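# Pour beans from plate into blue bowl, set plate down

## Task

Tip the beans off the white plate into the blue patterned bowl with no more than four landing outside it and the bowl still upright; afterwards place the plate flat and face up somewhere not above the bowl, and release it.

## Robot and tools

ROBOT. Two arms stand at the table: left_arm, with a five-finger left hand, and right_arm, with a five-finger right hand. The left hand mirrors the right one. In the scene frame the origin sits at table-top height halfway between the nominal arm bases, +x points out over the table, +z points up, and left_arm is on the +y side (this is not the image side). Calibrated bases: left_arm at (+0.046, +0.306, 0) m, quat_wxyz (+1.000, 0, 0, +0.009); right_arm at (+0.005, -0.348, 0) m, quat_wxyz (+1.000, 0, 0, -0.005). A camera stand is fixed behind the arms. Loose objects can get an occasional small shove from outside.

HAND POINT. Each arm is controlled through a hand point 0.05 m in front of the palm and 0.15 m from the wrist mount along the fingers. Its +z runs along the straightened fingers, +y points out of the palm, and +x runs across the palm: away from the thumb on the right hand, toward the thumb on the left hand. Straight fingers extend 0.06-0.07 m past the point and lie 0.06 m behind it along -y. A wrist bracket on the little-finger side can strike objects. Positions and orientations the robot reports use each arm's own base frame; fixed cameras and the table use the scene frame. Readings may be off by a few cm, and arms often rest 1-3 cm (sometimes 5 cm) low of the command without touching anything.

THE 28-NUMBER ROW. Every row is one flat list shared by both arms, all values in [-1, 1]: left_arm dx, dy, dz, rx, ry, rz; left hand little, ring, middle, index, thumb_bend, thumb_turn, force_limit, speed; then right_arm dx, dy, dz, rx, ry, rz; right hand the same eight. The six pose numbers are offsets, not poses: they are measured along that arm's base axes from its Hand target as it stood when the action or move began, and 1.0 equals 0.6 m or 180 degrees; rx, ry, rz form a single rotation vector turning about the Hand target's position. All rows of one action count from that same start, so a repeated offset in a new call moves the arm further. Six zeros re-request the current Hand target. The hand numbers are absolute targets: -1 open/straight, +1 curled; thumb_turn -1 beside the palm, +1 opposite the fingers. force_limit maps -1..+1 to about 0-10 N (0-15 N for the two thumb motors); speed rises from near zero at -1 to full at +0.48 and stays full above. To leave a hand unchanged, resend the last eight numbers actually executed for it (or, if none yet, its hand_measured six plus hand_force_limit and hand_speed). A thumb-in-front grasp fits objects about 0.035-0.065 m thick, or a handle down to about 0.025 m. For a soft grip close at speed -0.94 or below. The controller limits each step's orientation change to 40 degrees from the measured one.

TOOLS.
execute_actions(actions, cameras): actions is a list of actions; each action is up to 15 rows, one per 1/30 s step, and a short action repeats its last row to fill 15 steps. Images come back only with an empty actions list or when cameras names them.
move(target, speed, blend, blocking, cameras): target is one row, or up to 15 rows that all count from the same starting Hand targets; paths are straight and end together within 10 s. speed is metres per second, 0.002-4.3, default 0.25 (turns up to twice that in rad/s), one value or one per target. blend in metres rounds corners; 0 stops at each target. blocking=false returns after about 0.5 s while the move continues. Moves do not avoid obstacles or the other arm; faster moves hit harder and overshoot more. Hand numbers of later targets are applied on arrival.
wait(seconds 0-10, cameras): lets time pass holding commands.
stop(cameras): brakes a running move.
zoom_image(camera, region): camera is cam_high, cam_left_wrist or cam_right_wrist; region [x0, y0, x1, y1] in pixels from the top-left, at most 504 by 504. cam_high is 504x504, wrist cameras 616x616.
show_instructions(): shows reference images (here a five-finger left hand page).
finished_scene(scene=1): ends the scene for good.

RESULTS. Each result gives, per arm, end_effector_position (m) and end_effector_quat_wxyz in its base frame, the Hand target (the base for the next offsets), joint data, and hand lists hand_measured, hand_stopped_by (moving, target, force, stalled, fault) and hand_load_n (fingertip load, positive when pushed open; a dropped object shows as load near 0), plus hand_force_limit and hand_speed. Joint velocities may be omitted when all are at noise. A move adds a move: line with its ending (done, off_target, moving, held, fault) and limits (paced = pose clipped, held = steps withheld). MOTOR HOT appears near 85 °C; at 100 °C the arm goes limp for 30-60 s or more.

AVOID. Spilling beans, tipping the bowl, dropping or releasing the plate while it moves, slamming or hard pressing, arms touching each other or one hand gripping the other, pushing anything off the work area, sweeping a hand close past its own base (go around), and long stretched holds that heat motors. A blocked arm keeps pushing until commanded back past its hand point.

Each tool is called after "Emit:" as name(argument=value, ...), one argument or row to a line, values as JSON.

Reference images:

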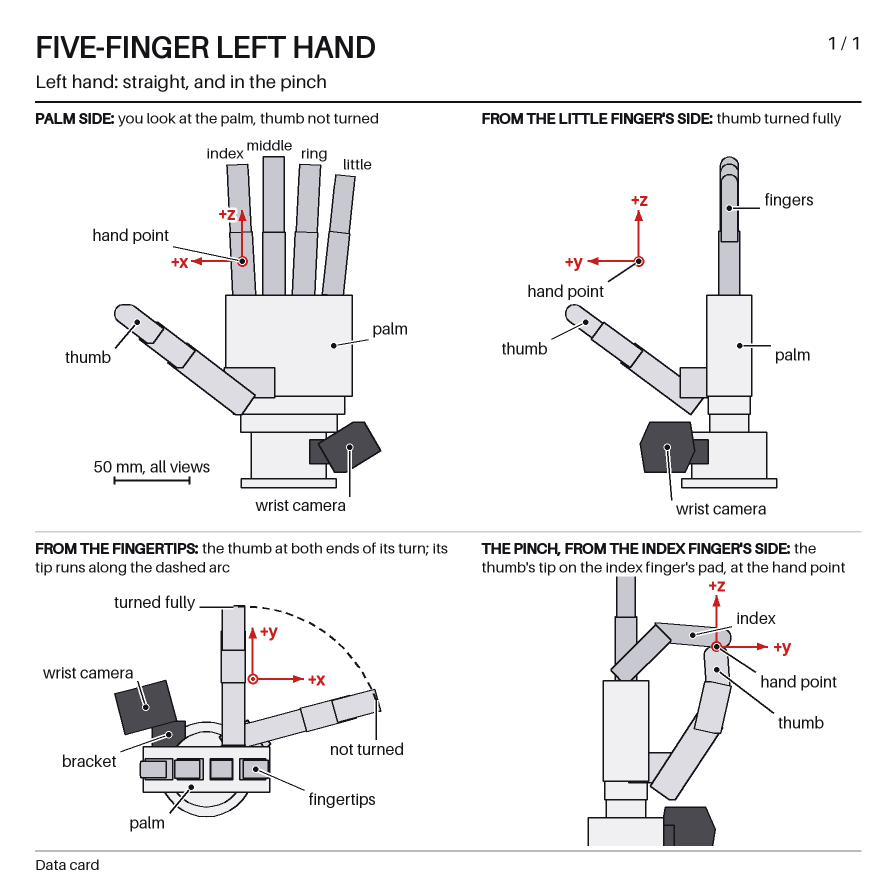

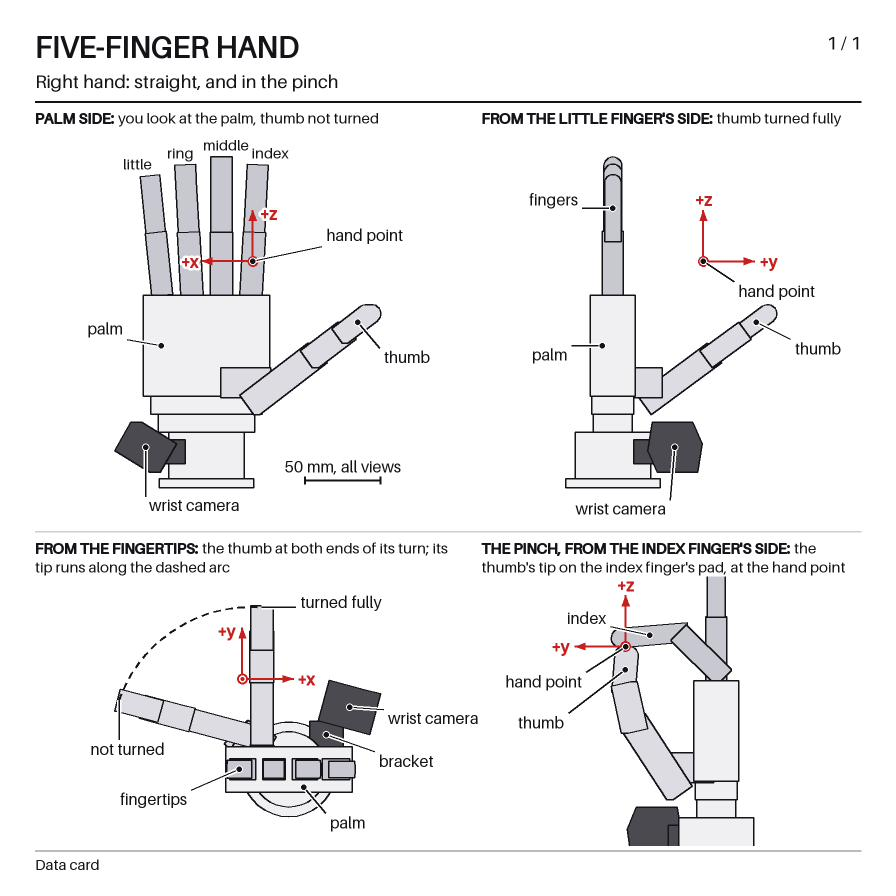

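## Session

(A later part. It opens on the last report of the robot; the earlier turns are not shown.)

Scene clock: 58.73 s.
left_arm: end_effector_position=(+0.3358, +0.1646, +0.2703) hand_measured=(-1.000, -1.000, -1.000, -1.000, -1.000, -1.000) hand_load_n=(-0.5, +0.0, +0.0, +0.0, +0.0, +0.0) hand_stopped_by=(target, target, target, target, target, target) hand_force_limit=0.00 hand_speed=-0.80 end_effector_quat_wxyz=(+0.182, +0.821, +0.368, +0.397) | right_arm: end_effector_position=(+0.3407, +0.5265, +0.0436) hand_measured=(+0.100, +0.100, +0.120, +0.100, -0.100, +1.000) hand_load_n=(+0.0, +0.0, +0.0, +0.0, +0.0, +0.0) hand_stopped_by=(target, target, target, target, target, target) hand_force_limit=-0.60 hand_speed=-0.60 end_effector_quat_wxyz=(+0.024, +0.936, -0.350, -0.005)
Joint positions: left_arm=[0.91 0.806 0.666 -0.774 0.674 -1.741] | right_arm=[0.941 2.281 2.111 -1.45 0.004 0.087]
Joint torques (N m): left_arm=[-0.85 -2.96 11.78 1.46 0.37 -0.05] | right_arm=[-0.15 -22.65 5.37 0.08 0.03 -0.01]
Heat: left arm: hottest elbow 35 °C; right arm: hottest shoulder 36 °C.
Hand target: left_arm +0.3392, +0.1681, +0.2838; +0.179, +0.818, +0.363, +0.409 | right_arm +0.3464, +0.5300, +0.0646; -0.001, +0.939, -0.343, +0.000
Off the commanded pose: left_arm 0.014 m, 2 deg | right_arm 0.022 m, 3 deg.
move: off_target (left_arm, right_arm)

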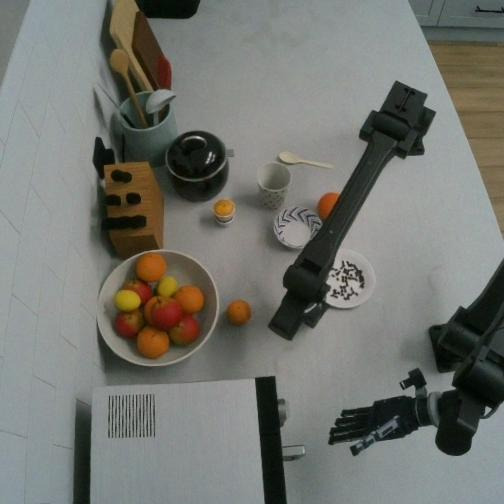

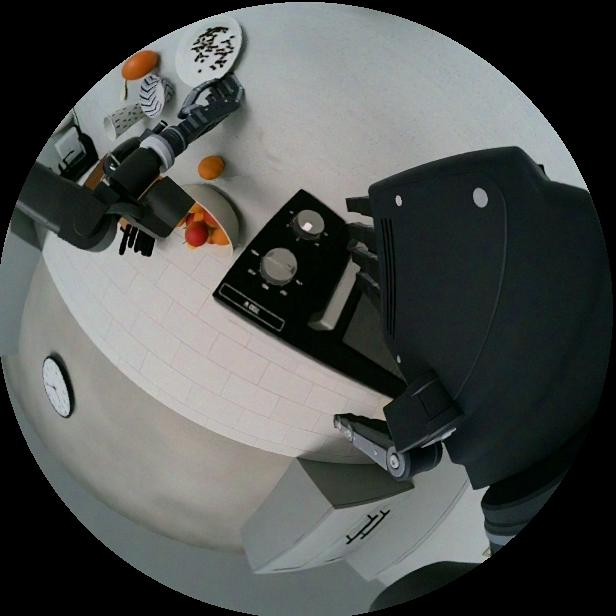

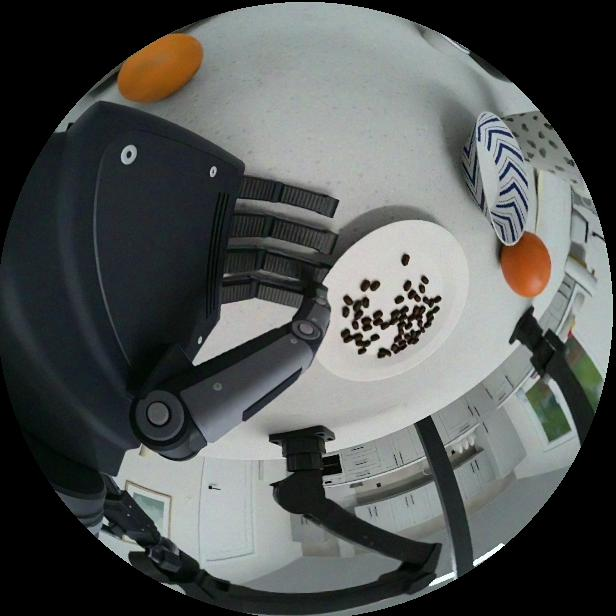

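Emit:
move(
  target=[
    [0,0,0,0,0,0,-1,-1,-1,-1,-1,-1,0,-0.8, 0,0,0,0,0,0,0.1,0.1,0.1,0.1,-0.9,1,0,0.2],
    [0,0,0,0,0,0,-1,-1,-1,-1,-1,-1,0,-0.8, 0.021,0.025,0.01,0.106,-0.089,0,0.1,0.1,0.1,0.1,-0.9,1,0,0.2],
  ],
  speed=0.15,
  cameras=["all"],
)

Emit:
zoom_image(
  camera="cam_left_wrist",
  region=[140, 0, 280, 180],
)

Emit:
zoom_image(
  camera="cam_right_wrist",
  region=[200, 140, 500, 440],
)

Scene clock: 66.33 s.
left_arm: end_effector_position=(+0.3358, +0.1646, +0.2703) hand_measured=(-1.000, -1.000, -1.000, -1.000, -1.000, -1.000) hand_load_n=(+0.0, +0.0, +0.0, +0.0, -0.5, +0.0) hand_stopped_by=(target, target, target, target, target, target) hand_force_limit=0.00 hand_speed=-0.80 end_effector_quat_wxyz=(+0.182, +0.821, +0.368, +0.397) | right_arm: end_effector_position=(+0.3546, +0.5395, +0.0509) hand_measured=(+0.100, +0.100, +0.100, +0.100, -0.900, +1.000) hand_load_n=(+0.0, +0.0, +0.0, +0.0, +0.0, +0.0) hand_stopped_by=(target, target, target, target, target, target) hand_force_limit=0.00 hand_speed=0.20 end_effector_quat_wxyz=(-0.181, +0.919, -0.346, +0.062)
Joint positions: left_arm=[0.91 0.806 0.666 -0.774 0.674 -1.741] | right_arm=[0.941 1.988 1.648 -0.847 0.023 0.087]
Joint torques (N m): left_arm=[-0.44 -3.14 11.86 1.48 0.39 0] | right_arm=[-0.15 -19.49 5.63 1.14 0.16 -0.04]
Heat: left arm: hottest elbow 35 °C; right arm: hottest shoulder 37 °C.
Hand target: left_arm +0.3392, +0.1681, +0.2838; +0.179, +0.818, +0.363, +0.409 | right_arm +0.3591, +0.5451, +0.0709; -0.204, +0.917, -0.335, +0.074
Off the commanded pose: left_arm 0.014 m, 2 deg | right_arm 0.021 m, 3 deg.
move: off_target (left_arm, right_arm)

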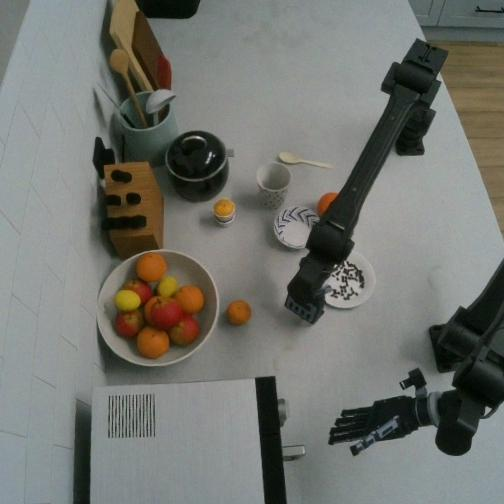

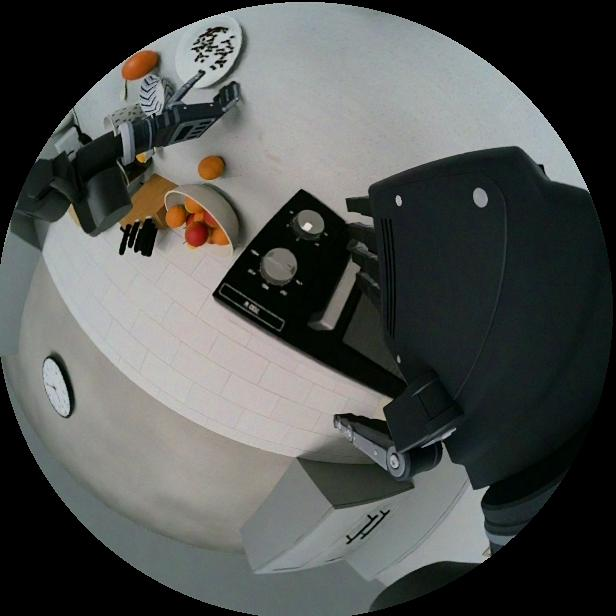

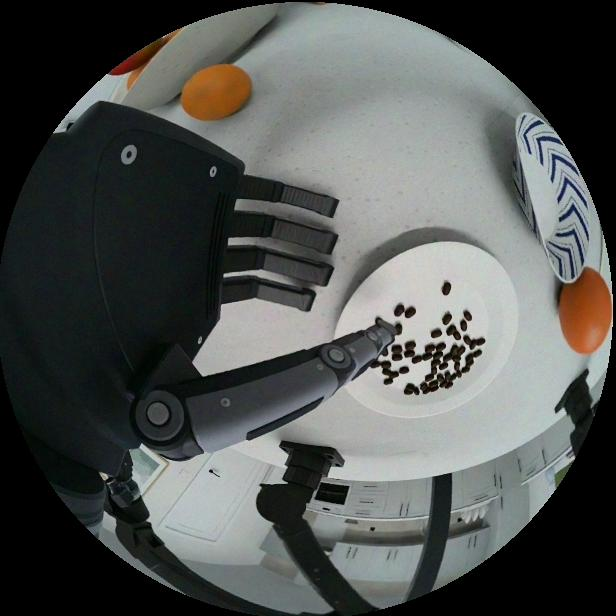

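Scaled by 2.800 from the camera's 616x616 image, which has a finer 880x880 frame.

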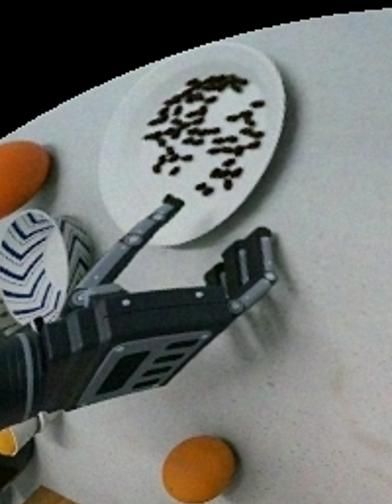

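Scaled by 1.680 from the camera's 616x616 image, which has a finer 880x880 frame.

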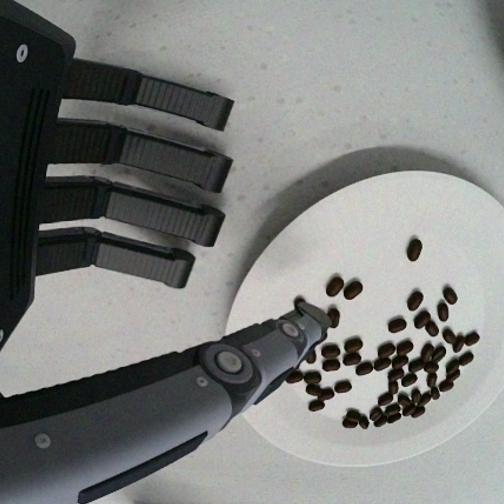

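Emit:
move(
  target=[
    [0,0,0,0,0,0,-1,-1,-1,-1,-1,-1,0,-0.8, 0,0,-0.012,0,0,0,0.1,0.1,0.1,0.1,-0.9,1,0,0.2],
    [0,0,0,0,0,0,-1,-1,-1,-1,-1,-1,0,-0.8, -0.032,-0.038,-0.012,0,0,0,0.1,0.1,0.1,0.1,-0.9,1,0,0.2],
  ],
  speed=0.1,
  cameras=["all"],
)

Emit:
zoom_image(
  camera="cam_left_wrist",
  region=[140, 0, 280, 180],
)

Emit:
zoom_image(
  camera="cam_right_wrist",
  region=[200, 140, 500, 440],
)

Scene clock: 68.70 s.
left_arm: end_effector_position=(+0.3358, +0.1646, +0.2703) hand_measured=(-1.000, -1.000, -1.000, -1.000, -1.000, -1.000) hand_load_n=(+0.0, +0.0, +0.0, +0.0, +0.0, +0.5) hand_stopped_by=(target, target, target, target, target, target) hand_force_limit=0.00 hand_speed=-0.80 end_effector_quat_wxyz=(+0.182, +0.821, +0.368, +0.397) | right_arm: end_effector_position=(+0.3377, +0.5157, +0.0457) hand_measured=(+0.100, +0.100, +0.100, +0.100, -0.900, +1.000) hand_load_n=(+0.0, +0.0, -0.5, +0.0, +0.0, +0.0) hand_stopped_by=(target, target, target, target, target, target) hand_force_limit=0.00 hand_speed=0.20 end_effector_quat_wxyz=(-0.182, +0.918, -0.346, +0.063)
Joint positions: left_arm=[0.91 0.806 0.666 -0.774 0.674 -1.741] | right_arm=[0.941 1.919 1.524 -0.79 0.024 0.087]
Joint torques (N m): left_arm=[-0.15 -3.02 11.71 1.44 0.36 -0.02] | right_arm=[1.03 -18.67 5.3 0.96 0.25 0.01]
Heat: left arm: hottest elbow 35 °C; right arm: hottest shoulder 37 °C.
Hand target: left_arm +0.3392, +0.1681, +0.2838; +0.179, +0.818, +0.363, +0.409 | right_arm +0.3398, +0.5222, +0.0635; -0.204, +0.917, -0.335, +0.074
Off the commanded pose: left_arm 0.014 m, 2 deg | right_arm 0.019 m, 3 deg.
move: off_target (left_arm, right_arm)

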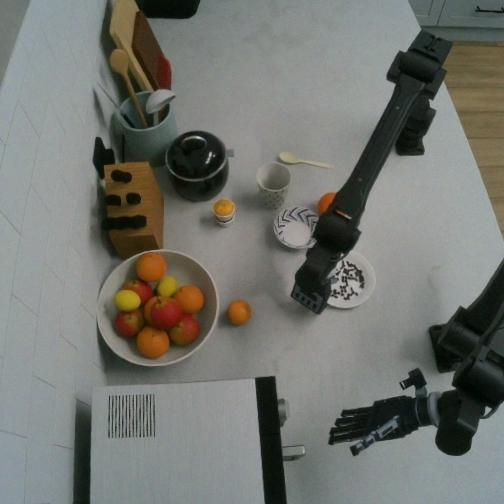

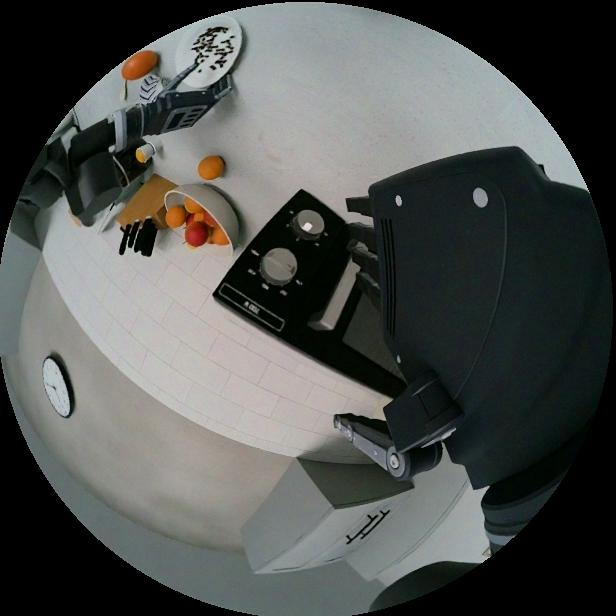

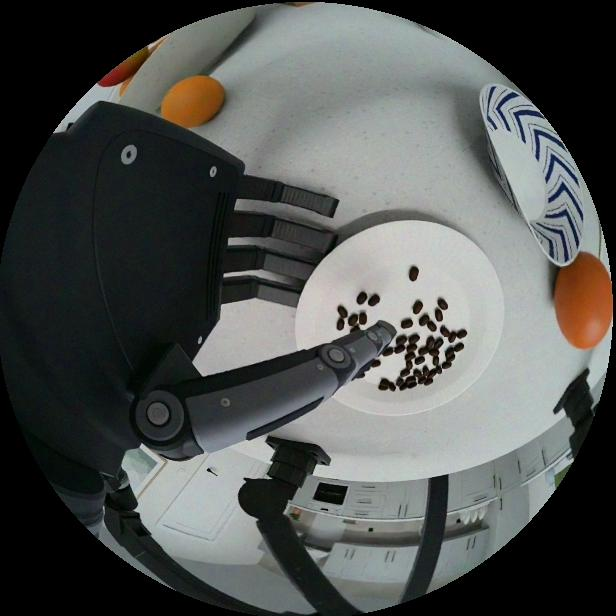

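Scaled by 2.800 from the camera's 616x616 image, which has a finer 880x880 frame.

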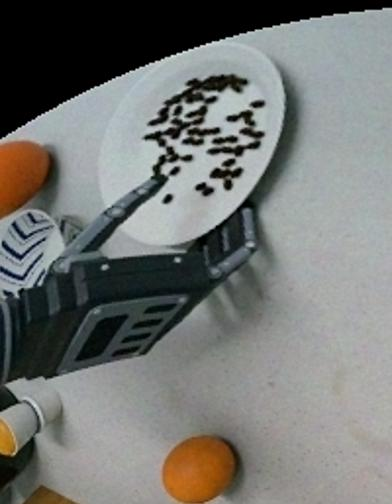

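Scaled by 1.680 from the camera's 616x616 image, which has a finer 880x880 frame.

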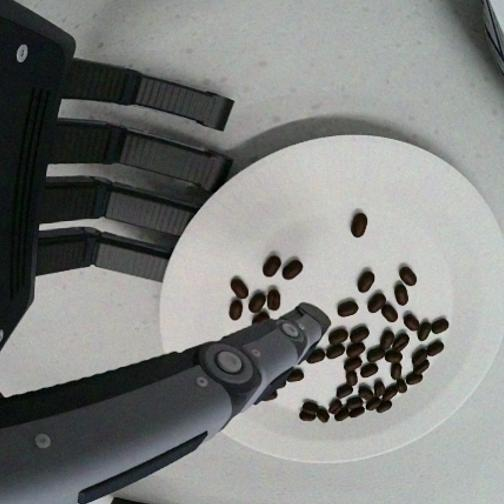

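Emit:
move(
  target=[0,0,0,0,0,0,-1,-1,-1,-1,-1,-1,0,-0.8, -0.012,-0.014,0,0,0,0,0.1,0.1,0.1,0.1,-0.9,1,0,0.2],
  speed=0.1,
  cameras=["all"],
)

Emit:
zoom_image(
  camera="cam_left_wrist",
  region=[140, 0, 280, 180],
)

Emit:
zoom_image(
  camera="cam_right_wrist",
  region=[200, 140, 500, 440],
)

Scene clock: 70.23 s.
left_arm: end_effector_position=(+0.3358, +0.1646, +0.2703) hand_measured=(-1.000, -1.000, -1.000, -1.000, -1.000, -1.000) hand_load_n=(+0.0, +0.0, +0.0, +0.0, +0.0, +0.0) hand_stopped_by=(target, target, target, target, target, target) hand_force_limit=0.00 hand_speed=-0.80 end_effector_quat_wxyz=(+0.182, +0.821, +0.368, +0.397) | right_arm: end_effector_position=(+0.3312, +0.5068, +0.0455) hand_measured=(+0.100, +0.100, +0.100, +0.100, -0.900, +1.000) hand_load_n=(+0.0, +0.0, +0.0, +0.5, +0.0, +0.0) hand_stopped_by=(target, target, target, target, target, target) hand_force_limit=0.00 hand_speed=0.20 end_effector_quat_wxyz=(-0.181, +0.918, -0.346, +0.063)
Joint positions: left_arm=[0.91 0.806 0.666 -0.774 0.674 -1.741] | right_arm=[0.941 1.893 1.484 -0.777 0.024 0.087]
Joint torques (N m): left_arm=[-0.5 -2.67 11.73 1.35 0.38 -0.02] | right_arm=[0.21 -18.02 5.14 0.92 0.23 -0.02]
Heat: left arm: hottest elbow 35 °C; right arm: hottest shoulder 37 °C.
Hand target: left_arm +0.3392, +0.1681, +0.2838; +0.179, +0.818, +0.363, +0.409 | right_arm +0.3327, +0.5139, +0.0637; -0.204, +0.917, -0.335, +0.074
Off the commanded pose: left_arm 0.014 m, 2 deg | right_arm 0.019 m, 3 deg.
move: off_target (left_arm, right_arm)

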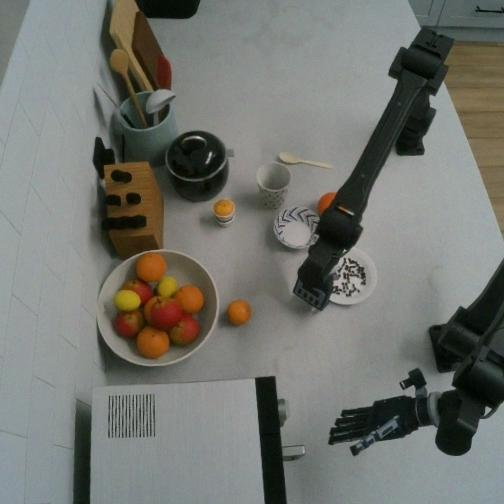

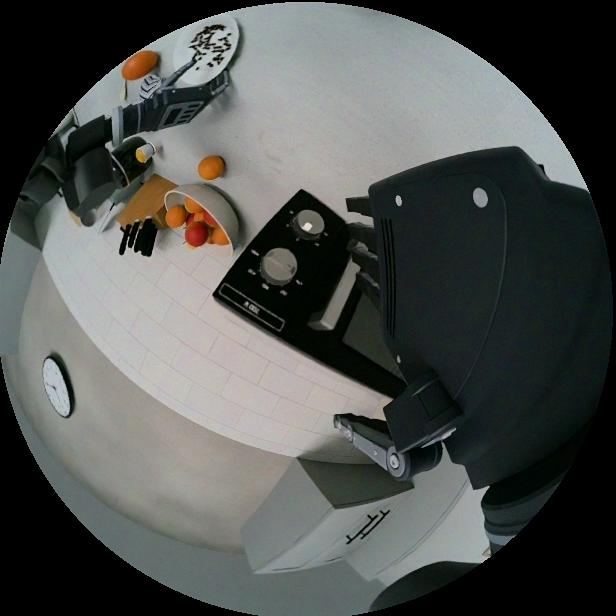

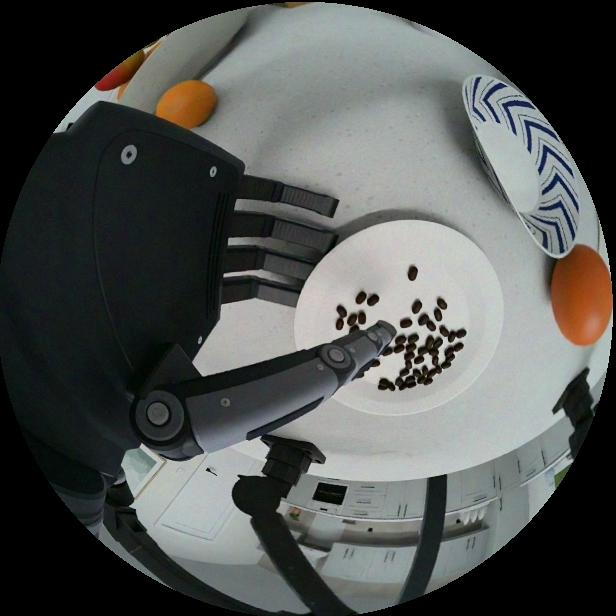

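Scaled by 2.800 from the camera's 616x616 image, which has a finer 880x880 frame.

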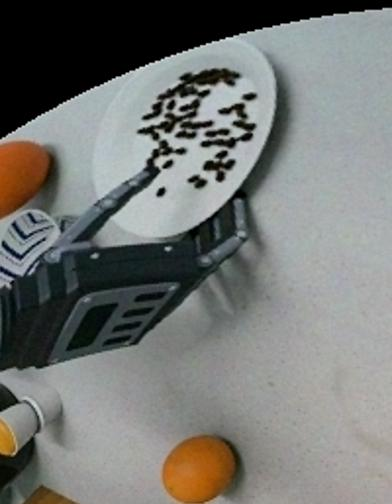

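Scaled by 1.680 from the camera's 616x616 image, which has a finer 880x880 frame.

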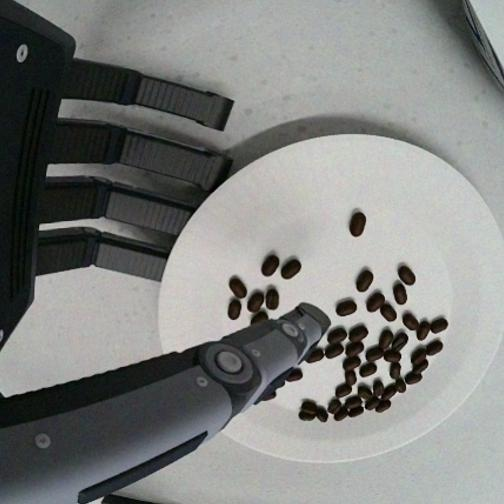

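Emit:
move(
  target=[0,0,0,0,0,0,-1,-1,-1,-1,-1,-1,0,-0.8, 0,0,0,0,0,0,0.22,0.22,0.22,0.22,0.3,1,0.0,-0.6],
  speed=0.1,
  cameras=["all"],
)

Emit:
zoom_image(
  camera="cam_left_wrist",
  region=[140, 0, 280, 180],
)

Emit:
zoom_image(
  camera="cam_right_wrist",
  region=[200, 140, 500, 440],
)

Scene clock: 72.93 s.
left_arm: end_effector_position=(+0.3358, +0.1646, +0.2703) hand_measured=(-1.000, -1.000, -1.000, -1.000, -1.000, -1.000) hand_load_n=(+0.0, +0.0, +0.0, +0.0, +0.0, +0.0) hand_stopped_by=(target, target, target, target, target, target) hand_force_limit=0.00 hand_speed=-0.80 end_effector_quat_wxyz=(+0.182, +0.821, +0.368, +0.397) | right_arm: end_effector_position=(+0.3312, +0.5058, +0.0448) hand_measured=(+0.220, +0.220, +0.220, +0.220, -0.054, +1.000) hand_load_n=(+0.0, +0.0, +6.5, +2.0, +7.5, +0.5) hand_stopped_by=(target, target, target, target, force, target) hand_force_limit=0.00 hand_speed=-0.60 end_effector_quat_wxyz=(-0.180, +0.919, -0.344, +0.064)
Joint positions: left_arm=[0.91 0.806 0.666 -0.774 0.674 -1.741] | right_arm=[0.941 1.893 1.483 -0.777 0.026 0.082]
Joint torques (N m): left_arm=[-0.38 -2.96 11.77 1.37 0.4 -0.02] | right_arm=[0.62 -18.26 5.35 0.99 0.22 0.04]
Heat: left arm: hottest elbow 35 °C; right arm: hottest shoulder 37 °C.
Hand target: left_arm +0.3392, +0.1681, +0.2838; +0.179, +0.818, +0.363, +0.409 | right_arm +0.3326, +0.5138, +0.0636; -0.204, +0.917, -0.335, +0.074
Off the commanded pose: left_arm 0.014 m, 2 deg | right_arm 0.021 m, 3 deg.
move: off_target (left_arm, right_arm)

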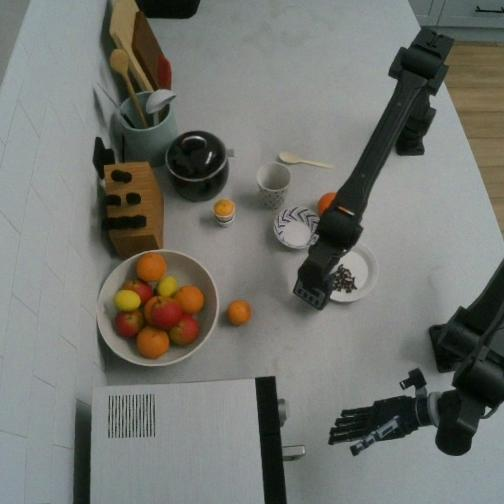

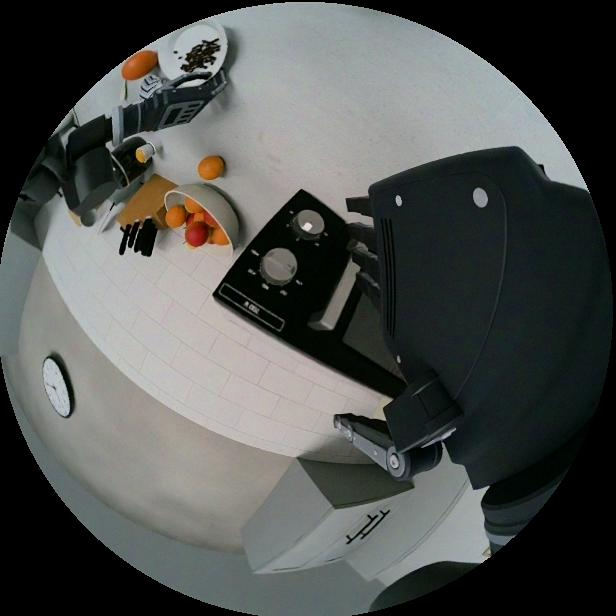

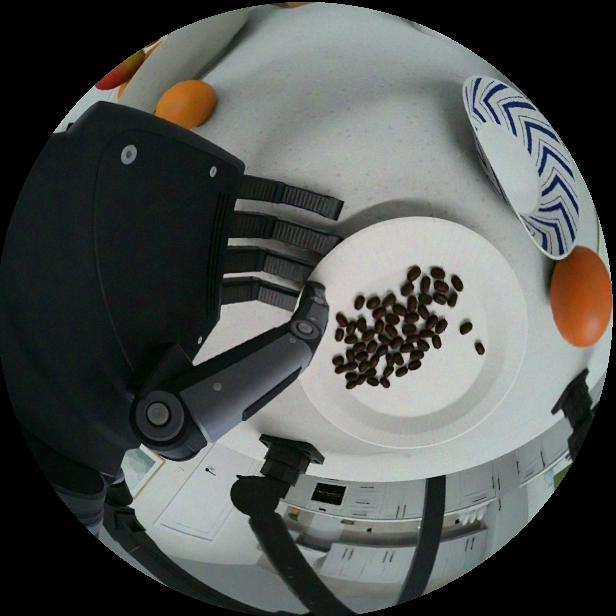

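Scaled by 2.800 from the camera's 616x616 image, which has a finer 880x880 frame.

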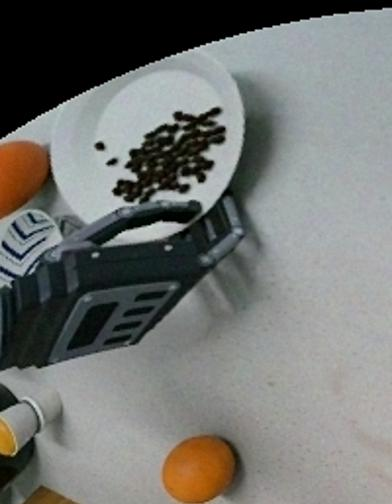

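Scaled by 1.680 from the camera's 616x616 image, which has a finer 880x880 frame.

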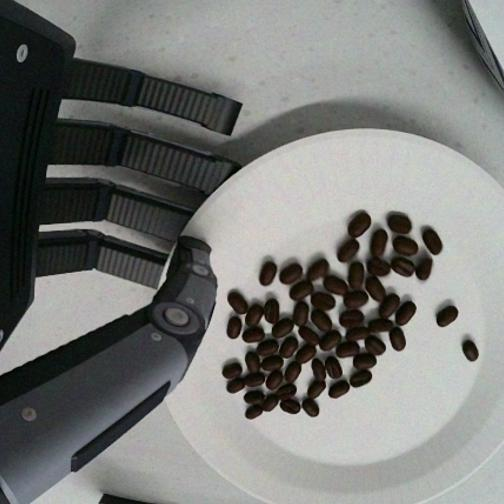

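Emit:
move(
  target=[
    [0,0,0,0,0,0,-1,-1,-1,-1,-1,-1,0,-0.8, 0,0,0.0,0,0,0,0.24,0.26,0.28,0.28,0.36,1,0.4,-0.8],
    [0,0,0,0,0,0,-1,-1,-1,-1,-1,-1,0,-0.8, 0,0,0.05,0,0,0,0.24,0.26,0.28,0.28,0.36,1,0.4,-0.8],
  ],
  speed=0.1,
  cameras=["all"],
)

Emit:
zoom_image(
  camera="cam_left_wrist",
  region=[140, 0, 280, 180],
)

Emit:
zoom_image(
  camera="cam_right_wrist",
  region=[200, 140, 540, 480],
)

Scene clock: 75.77 s.
left_arm: end_effector_position=(+0.3358, +0.1646, +0.2703) hand_measured=(-1.000, -1.000, -1.000, -1.000, -1.000, -1.000) hand_load_n=(+0.0, +0.0, +0.0, +0.0, +0.0, +0.0) hand_stopped_by=(target, target, target, target, target, target) hand_force_limit=0.00 hand_speed=-0.80 end_effector_quat_wxyz=(+0.182, +0.821, +0.368, +0.397) | right_arm: end_effector_position=(+0.3260, +0.4986, +0.0609) hand_measured=(+0.240, +0.258, +0.234, +0.250, -0.044, +1.000) hand_load_n=(+0.0, +5.0, +9.0, +12.0, +12.0, +0.5) hand_stopped_by=(target, target, force, force, force, target) hand_force_limit=0.40 hand_speed=-0.80 end_effector_quat_wxyz=(-0.175, +0.920, -0.344, +0.063)
Joint positions: left_arm=[0.91 0.806 0.666 -0.774 0.674 -1.741] | right_arm=[0.941 1.862 1.483 -0.818 0.026 0.081]
Joint torques (N m): left_arm=[-0.62 -3.43 11.79 1.26 0.38 -0.03] | right_arm=[0.91 -17.9 8.31 -0.02 0.19 0.06]
Heat: left arm: hottest elbow 36 °C; right arm: hottest shoulder 37 °C.
Hand target: left_arm +0.3392, +0.1681, +0.2838; +0.179, +0.818, +0.363, +0.409 | right_arm +0.3326, +0.5138, +0.0936; -0.204, +0.917, -0.335, +0.074
Off the commanded pose: left_arm 0.014 m, 2 deg | right_arm 0.037 m, 4 deg.
move: off_target (left_arm, right_arm)

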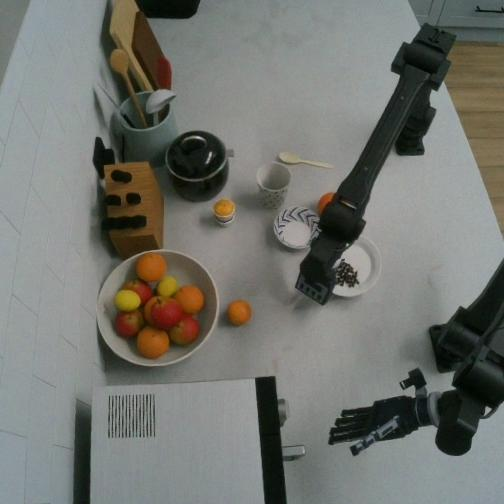

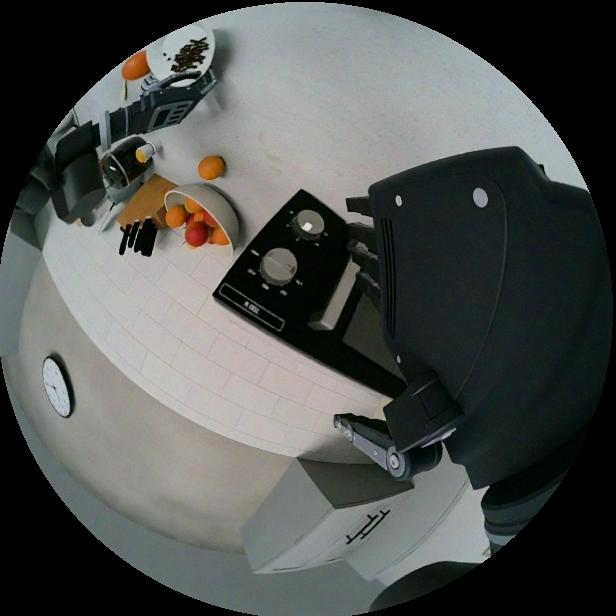

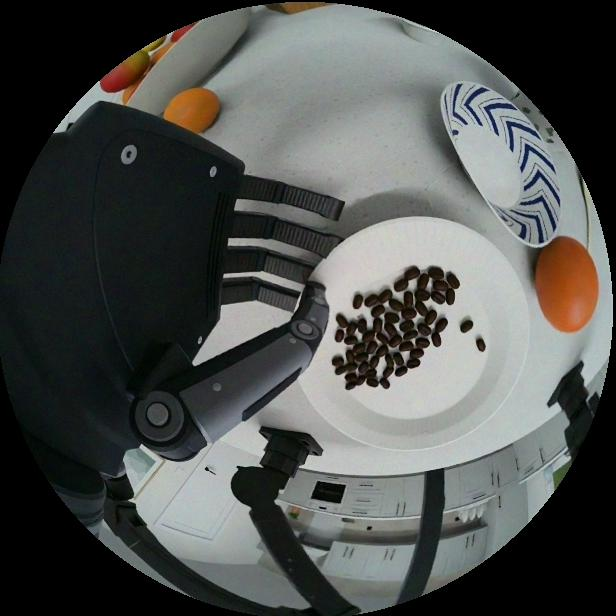

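Scaled by 2.800 from the camera's 616x616 image, which has a finer 880x880 frame.

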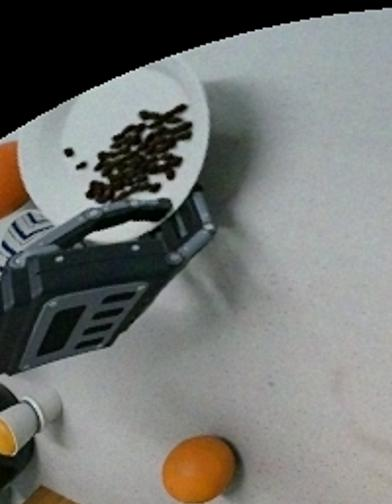

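Scaled by 1.482 from the camera's 616x616 image, which has a finer 880x880 frame.

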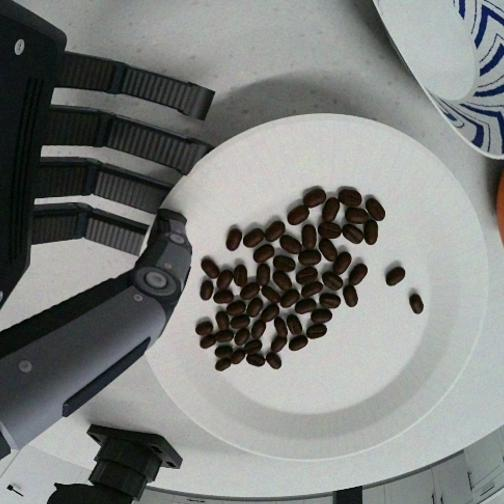

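Emit:
move(
  target=[0,0,0,0,0,0,-1,-1,-1,-1,-1,-1,0,-0.8, 0,0,0.15,-0.0425,0.0357,0,0.24,0.26,0.28,0.28,0.36,1,0.4,-0.8],
  speed=0.12,
  cameras=["all"],
)

Emit:
zoom_image(
  camera="cam_left_wrist",
  region=[120, 0, 300, 180],
)

Emit:
zoom_image(
  camera="cam_right_wrist",
  region=[200, 140, 540, 480],
)

Scene clock: 79.90 s.
left_arm: end_effector_position=(+0.3358, +0.1646, +0.2703) hand_measured=(-1.000, -1.000, -1.000, -1.000, -1.000, -1.000) hand_load_n=(+0.0, +0.0, +0.0, +0.0, -0.5, +0.0) hand_stopped_by=(target, target, target, target, target, target) hand_force_limit=0.00 hand_speed=-0.80 end_effector_quat_wxyz=(+0.182, +0.821, +0.368, +0.397) | right_arm: end_effector_position=(+0.3264, +0.4992, +0.1638) hand_measured=(+0.240, +0.258, +0.234, +0.250, -0.044, +1.000) hand_load_n=(+0.0, +5.5, +9.0, +12.0, +12.0, +0.5) hand_stopped_by=(target, target, force, force, force, target) hand_force_limit=0.40 hand_speed=-0.80 end_effector_quat_wxyz=(-0.101, +0.932, -0.347, +0.042)
Joint positions: left_arm=[0.91 0.806 0.666 -0.774 0.674 -1.741] | right_arm=[0.941 1.913 1.846 -1.287 0.026 0.081]
Joint torques (N m): left_arm=[-0.38 -2.73 11.7 1.37 0.37 -0.01] | right_arm=[0.62 -16.5 9.85 -0.34 -0.11 0.08]
Heat: left arm: hottest elbow 36 °C; right arm: hottest shoulder 37 °C.
Hand target: left_arm +0.3392, +0.1681, +0.2838; +0.179, +0.818, +0.363, +0.409 | right_arm +0.3327, +0.5139, +0.1836; -0.123, +0.931, -0.340, +0.045
Off the commanded pose: left_arm 0.014 m, 2 deg | right_arm 0.025 m, 3 deg.
move: off_target (left_arm, right_arm)

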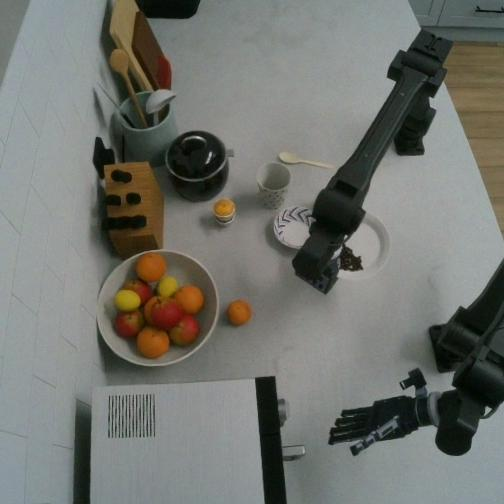

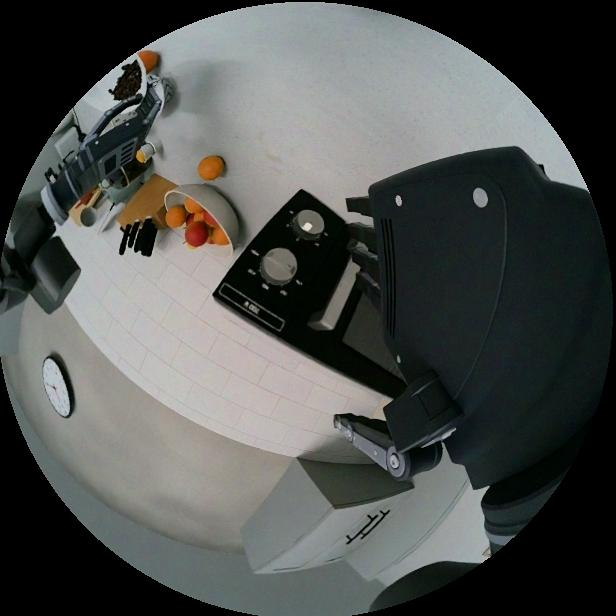

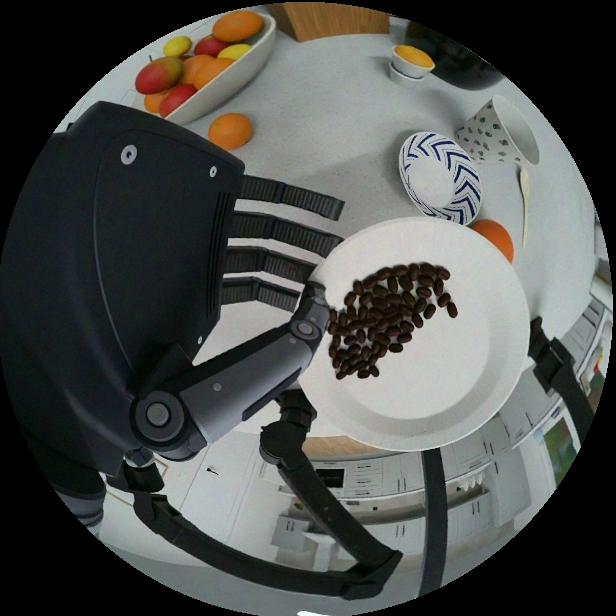

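Scaled by 2.800 from the camera's 616x616 image, which has a finer 880x880 frame.

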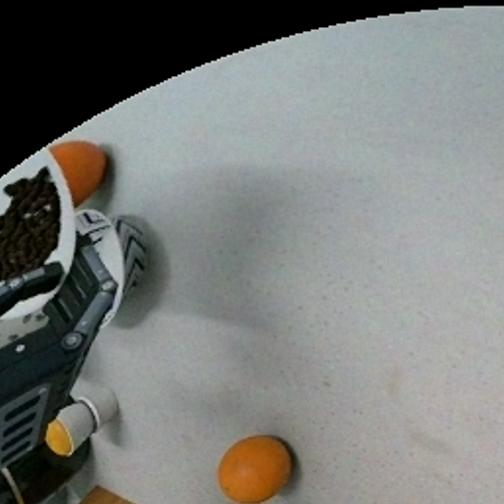

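Scaled by 1.482 from the camera's 616x616 image, which has a finer 880x880 frame.

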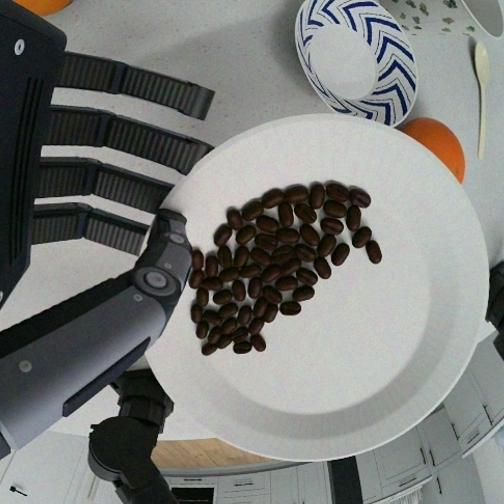

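Emit:
move(
  target=[0,0,0,0,0,0,-1,-1,-1,-1,-1,-1,0,-0.8, 0.04,-0.03,0.05,-0.064,0.0536,0,0.24,0.26,0.28,0.28,0.36,1,0.4,-0.8],
  speed=0.12,
  cameras=["all"],
)

Emit:
zoom_image(
  camera="cam_right_wrist",
  region=[200, 140, 540, 480],
)

Scene clock: 82.37 s.
left_arm: end_effector_position=(+0.3358, +0.1646, +0.2703) hand_measured=(-1.000, -1.000, -1.000, -1.000, -1.000, -1.000) hand_load_n=(+0.0, +0.0, +0.0, +0.0, +0.0, +0.0) hand_stopped_by=(target, target, target, target, target, target) hand_force_limit=0.00 hand_speed=-0.80 end_effector_quat_wxyz=(+0.182, +0.821, +0.368, +0.397) | right_arm: end_effector_position=(+0.3456, +0.4900, +0.1996) hand_measured=(+0.240, +0.258, +0.234, +0.250, -0.044, +1.000) hand_load_n=(+0.0, +5.0, +9.0, +12.0, +12.0, +0.5) hand_stopped_by=(target, target, force, force, force, target) hand_force_limit=0.40 hand_speed=-0.80 end_effector_quat_wxyz=(-0.009, +0.937, -0.350, +0.006)
Joint positions: left_arm=[0.91 0.806 0.666 -0.774 0.674 -1.741] | right_arm=[0.903 2.104 2.228 -1.674 0.006 0.048]
Joint torques (N m): left_arm=[-0.73 -2.9 11.84 1.37 0.32 -0.03] | right_arm=[-0.56 -18.14 9.54 -0.5 -0.11 -0.02]
Heat: left arm: hottest elbow 36 °C; right arm: hottest shoulder 37 °C.
Hand target: left_arm +0.3392, +0.1681, +0.2838; +0.179, +0.818, +0.363, +0.409 | right_arm +0.3567, +0.4959, +0.2136; +0.000, +0.939, -0.343, +0.000
Off the commanded pose: left_arm 0.014 m, 2 deg | right_arm 0.019 m, 1 deg.
joint sent to its limit (right arm) — joint 4 (wrist pitch), lower limit. The joint targets are off in orientation, not in position.
move: off_target (left_arm, right_arm)

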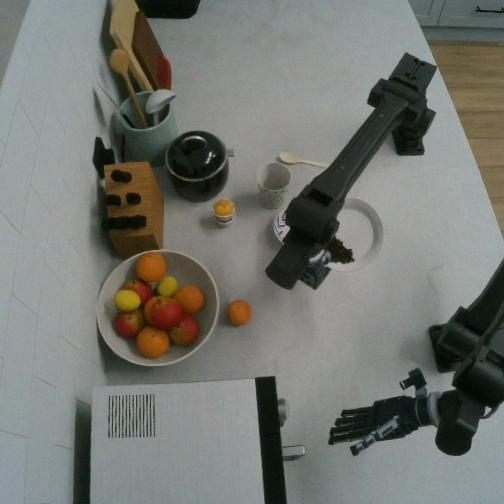

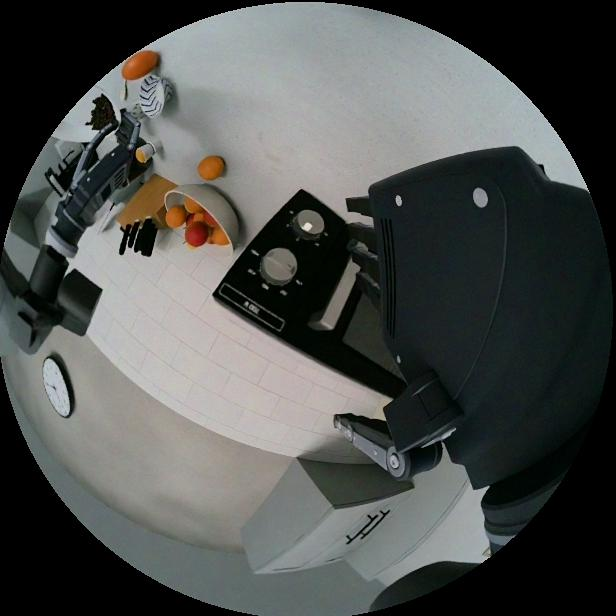

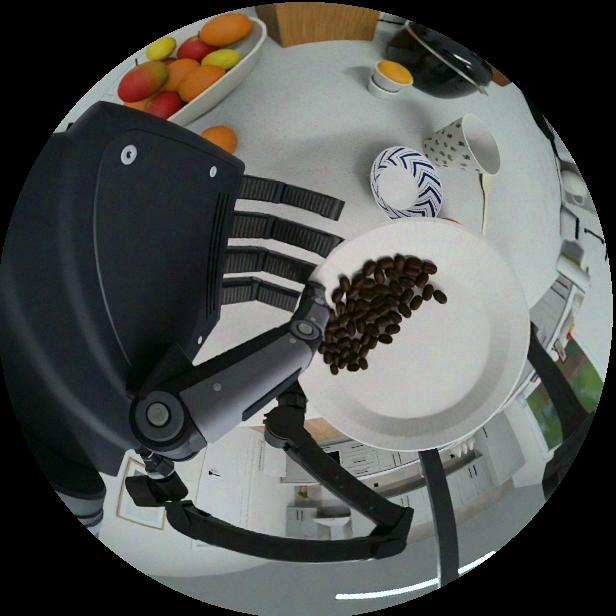

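Scaled by 1.482 from the camera's 616x616 image, which has a finer 880x880 frame.

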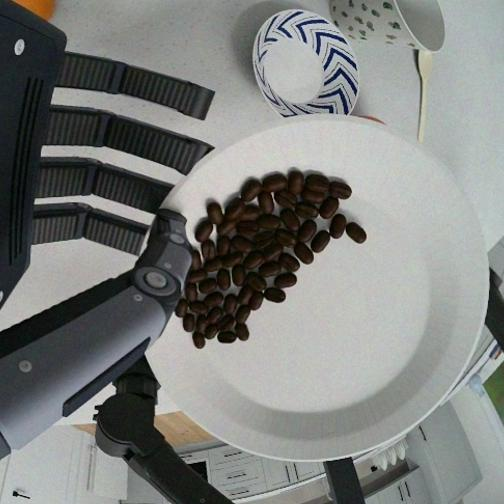

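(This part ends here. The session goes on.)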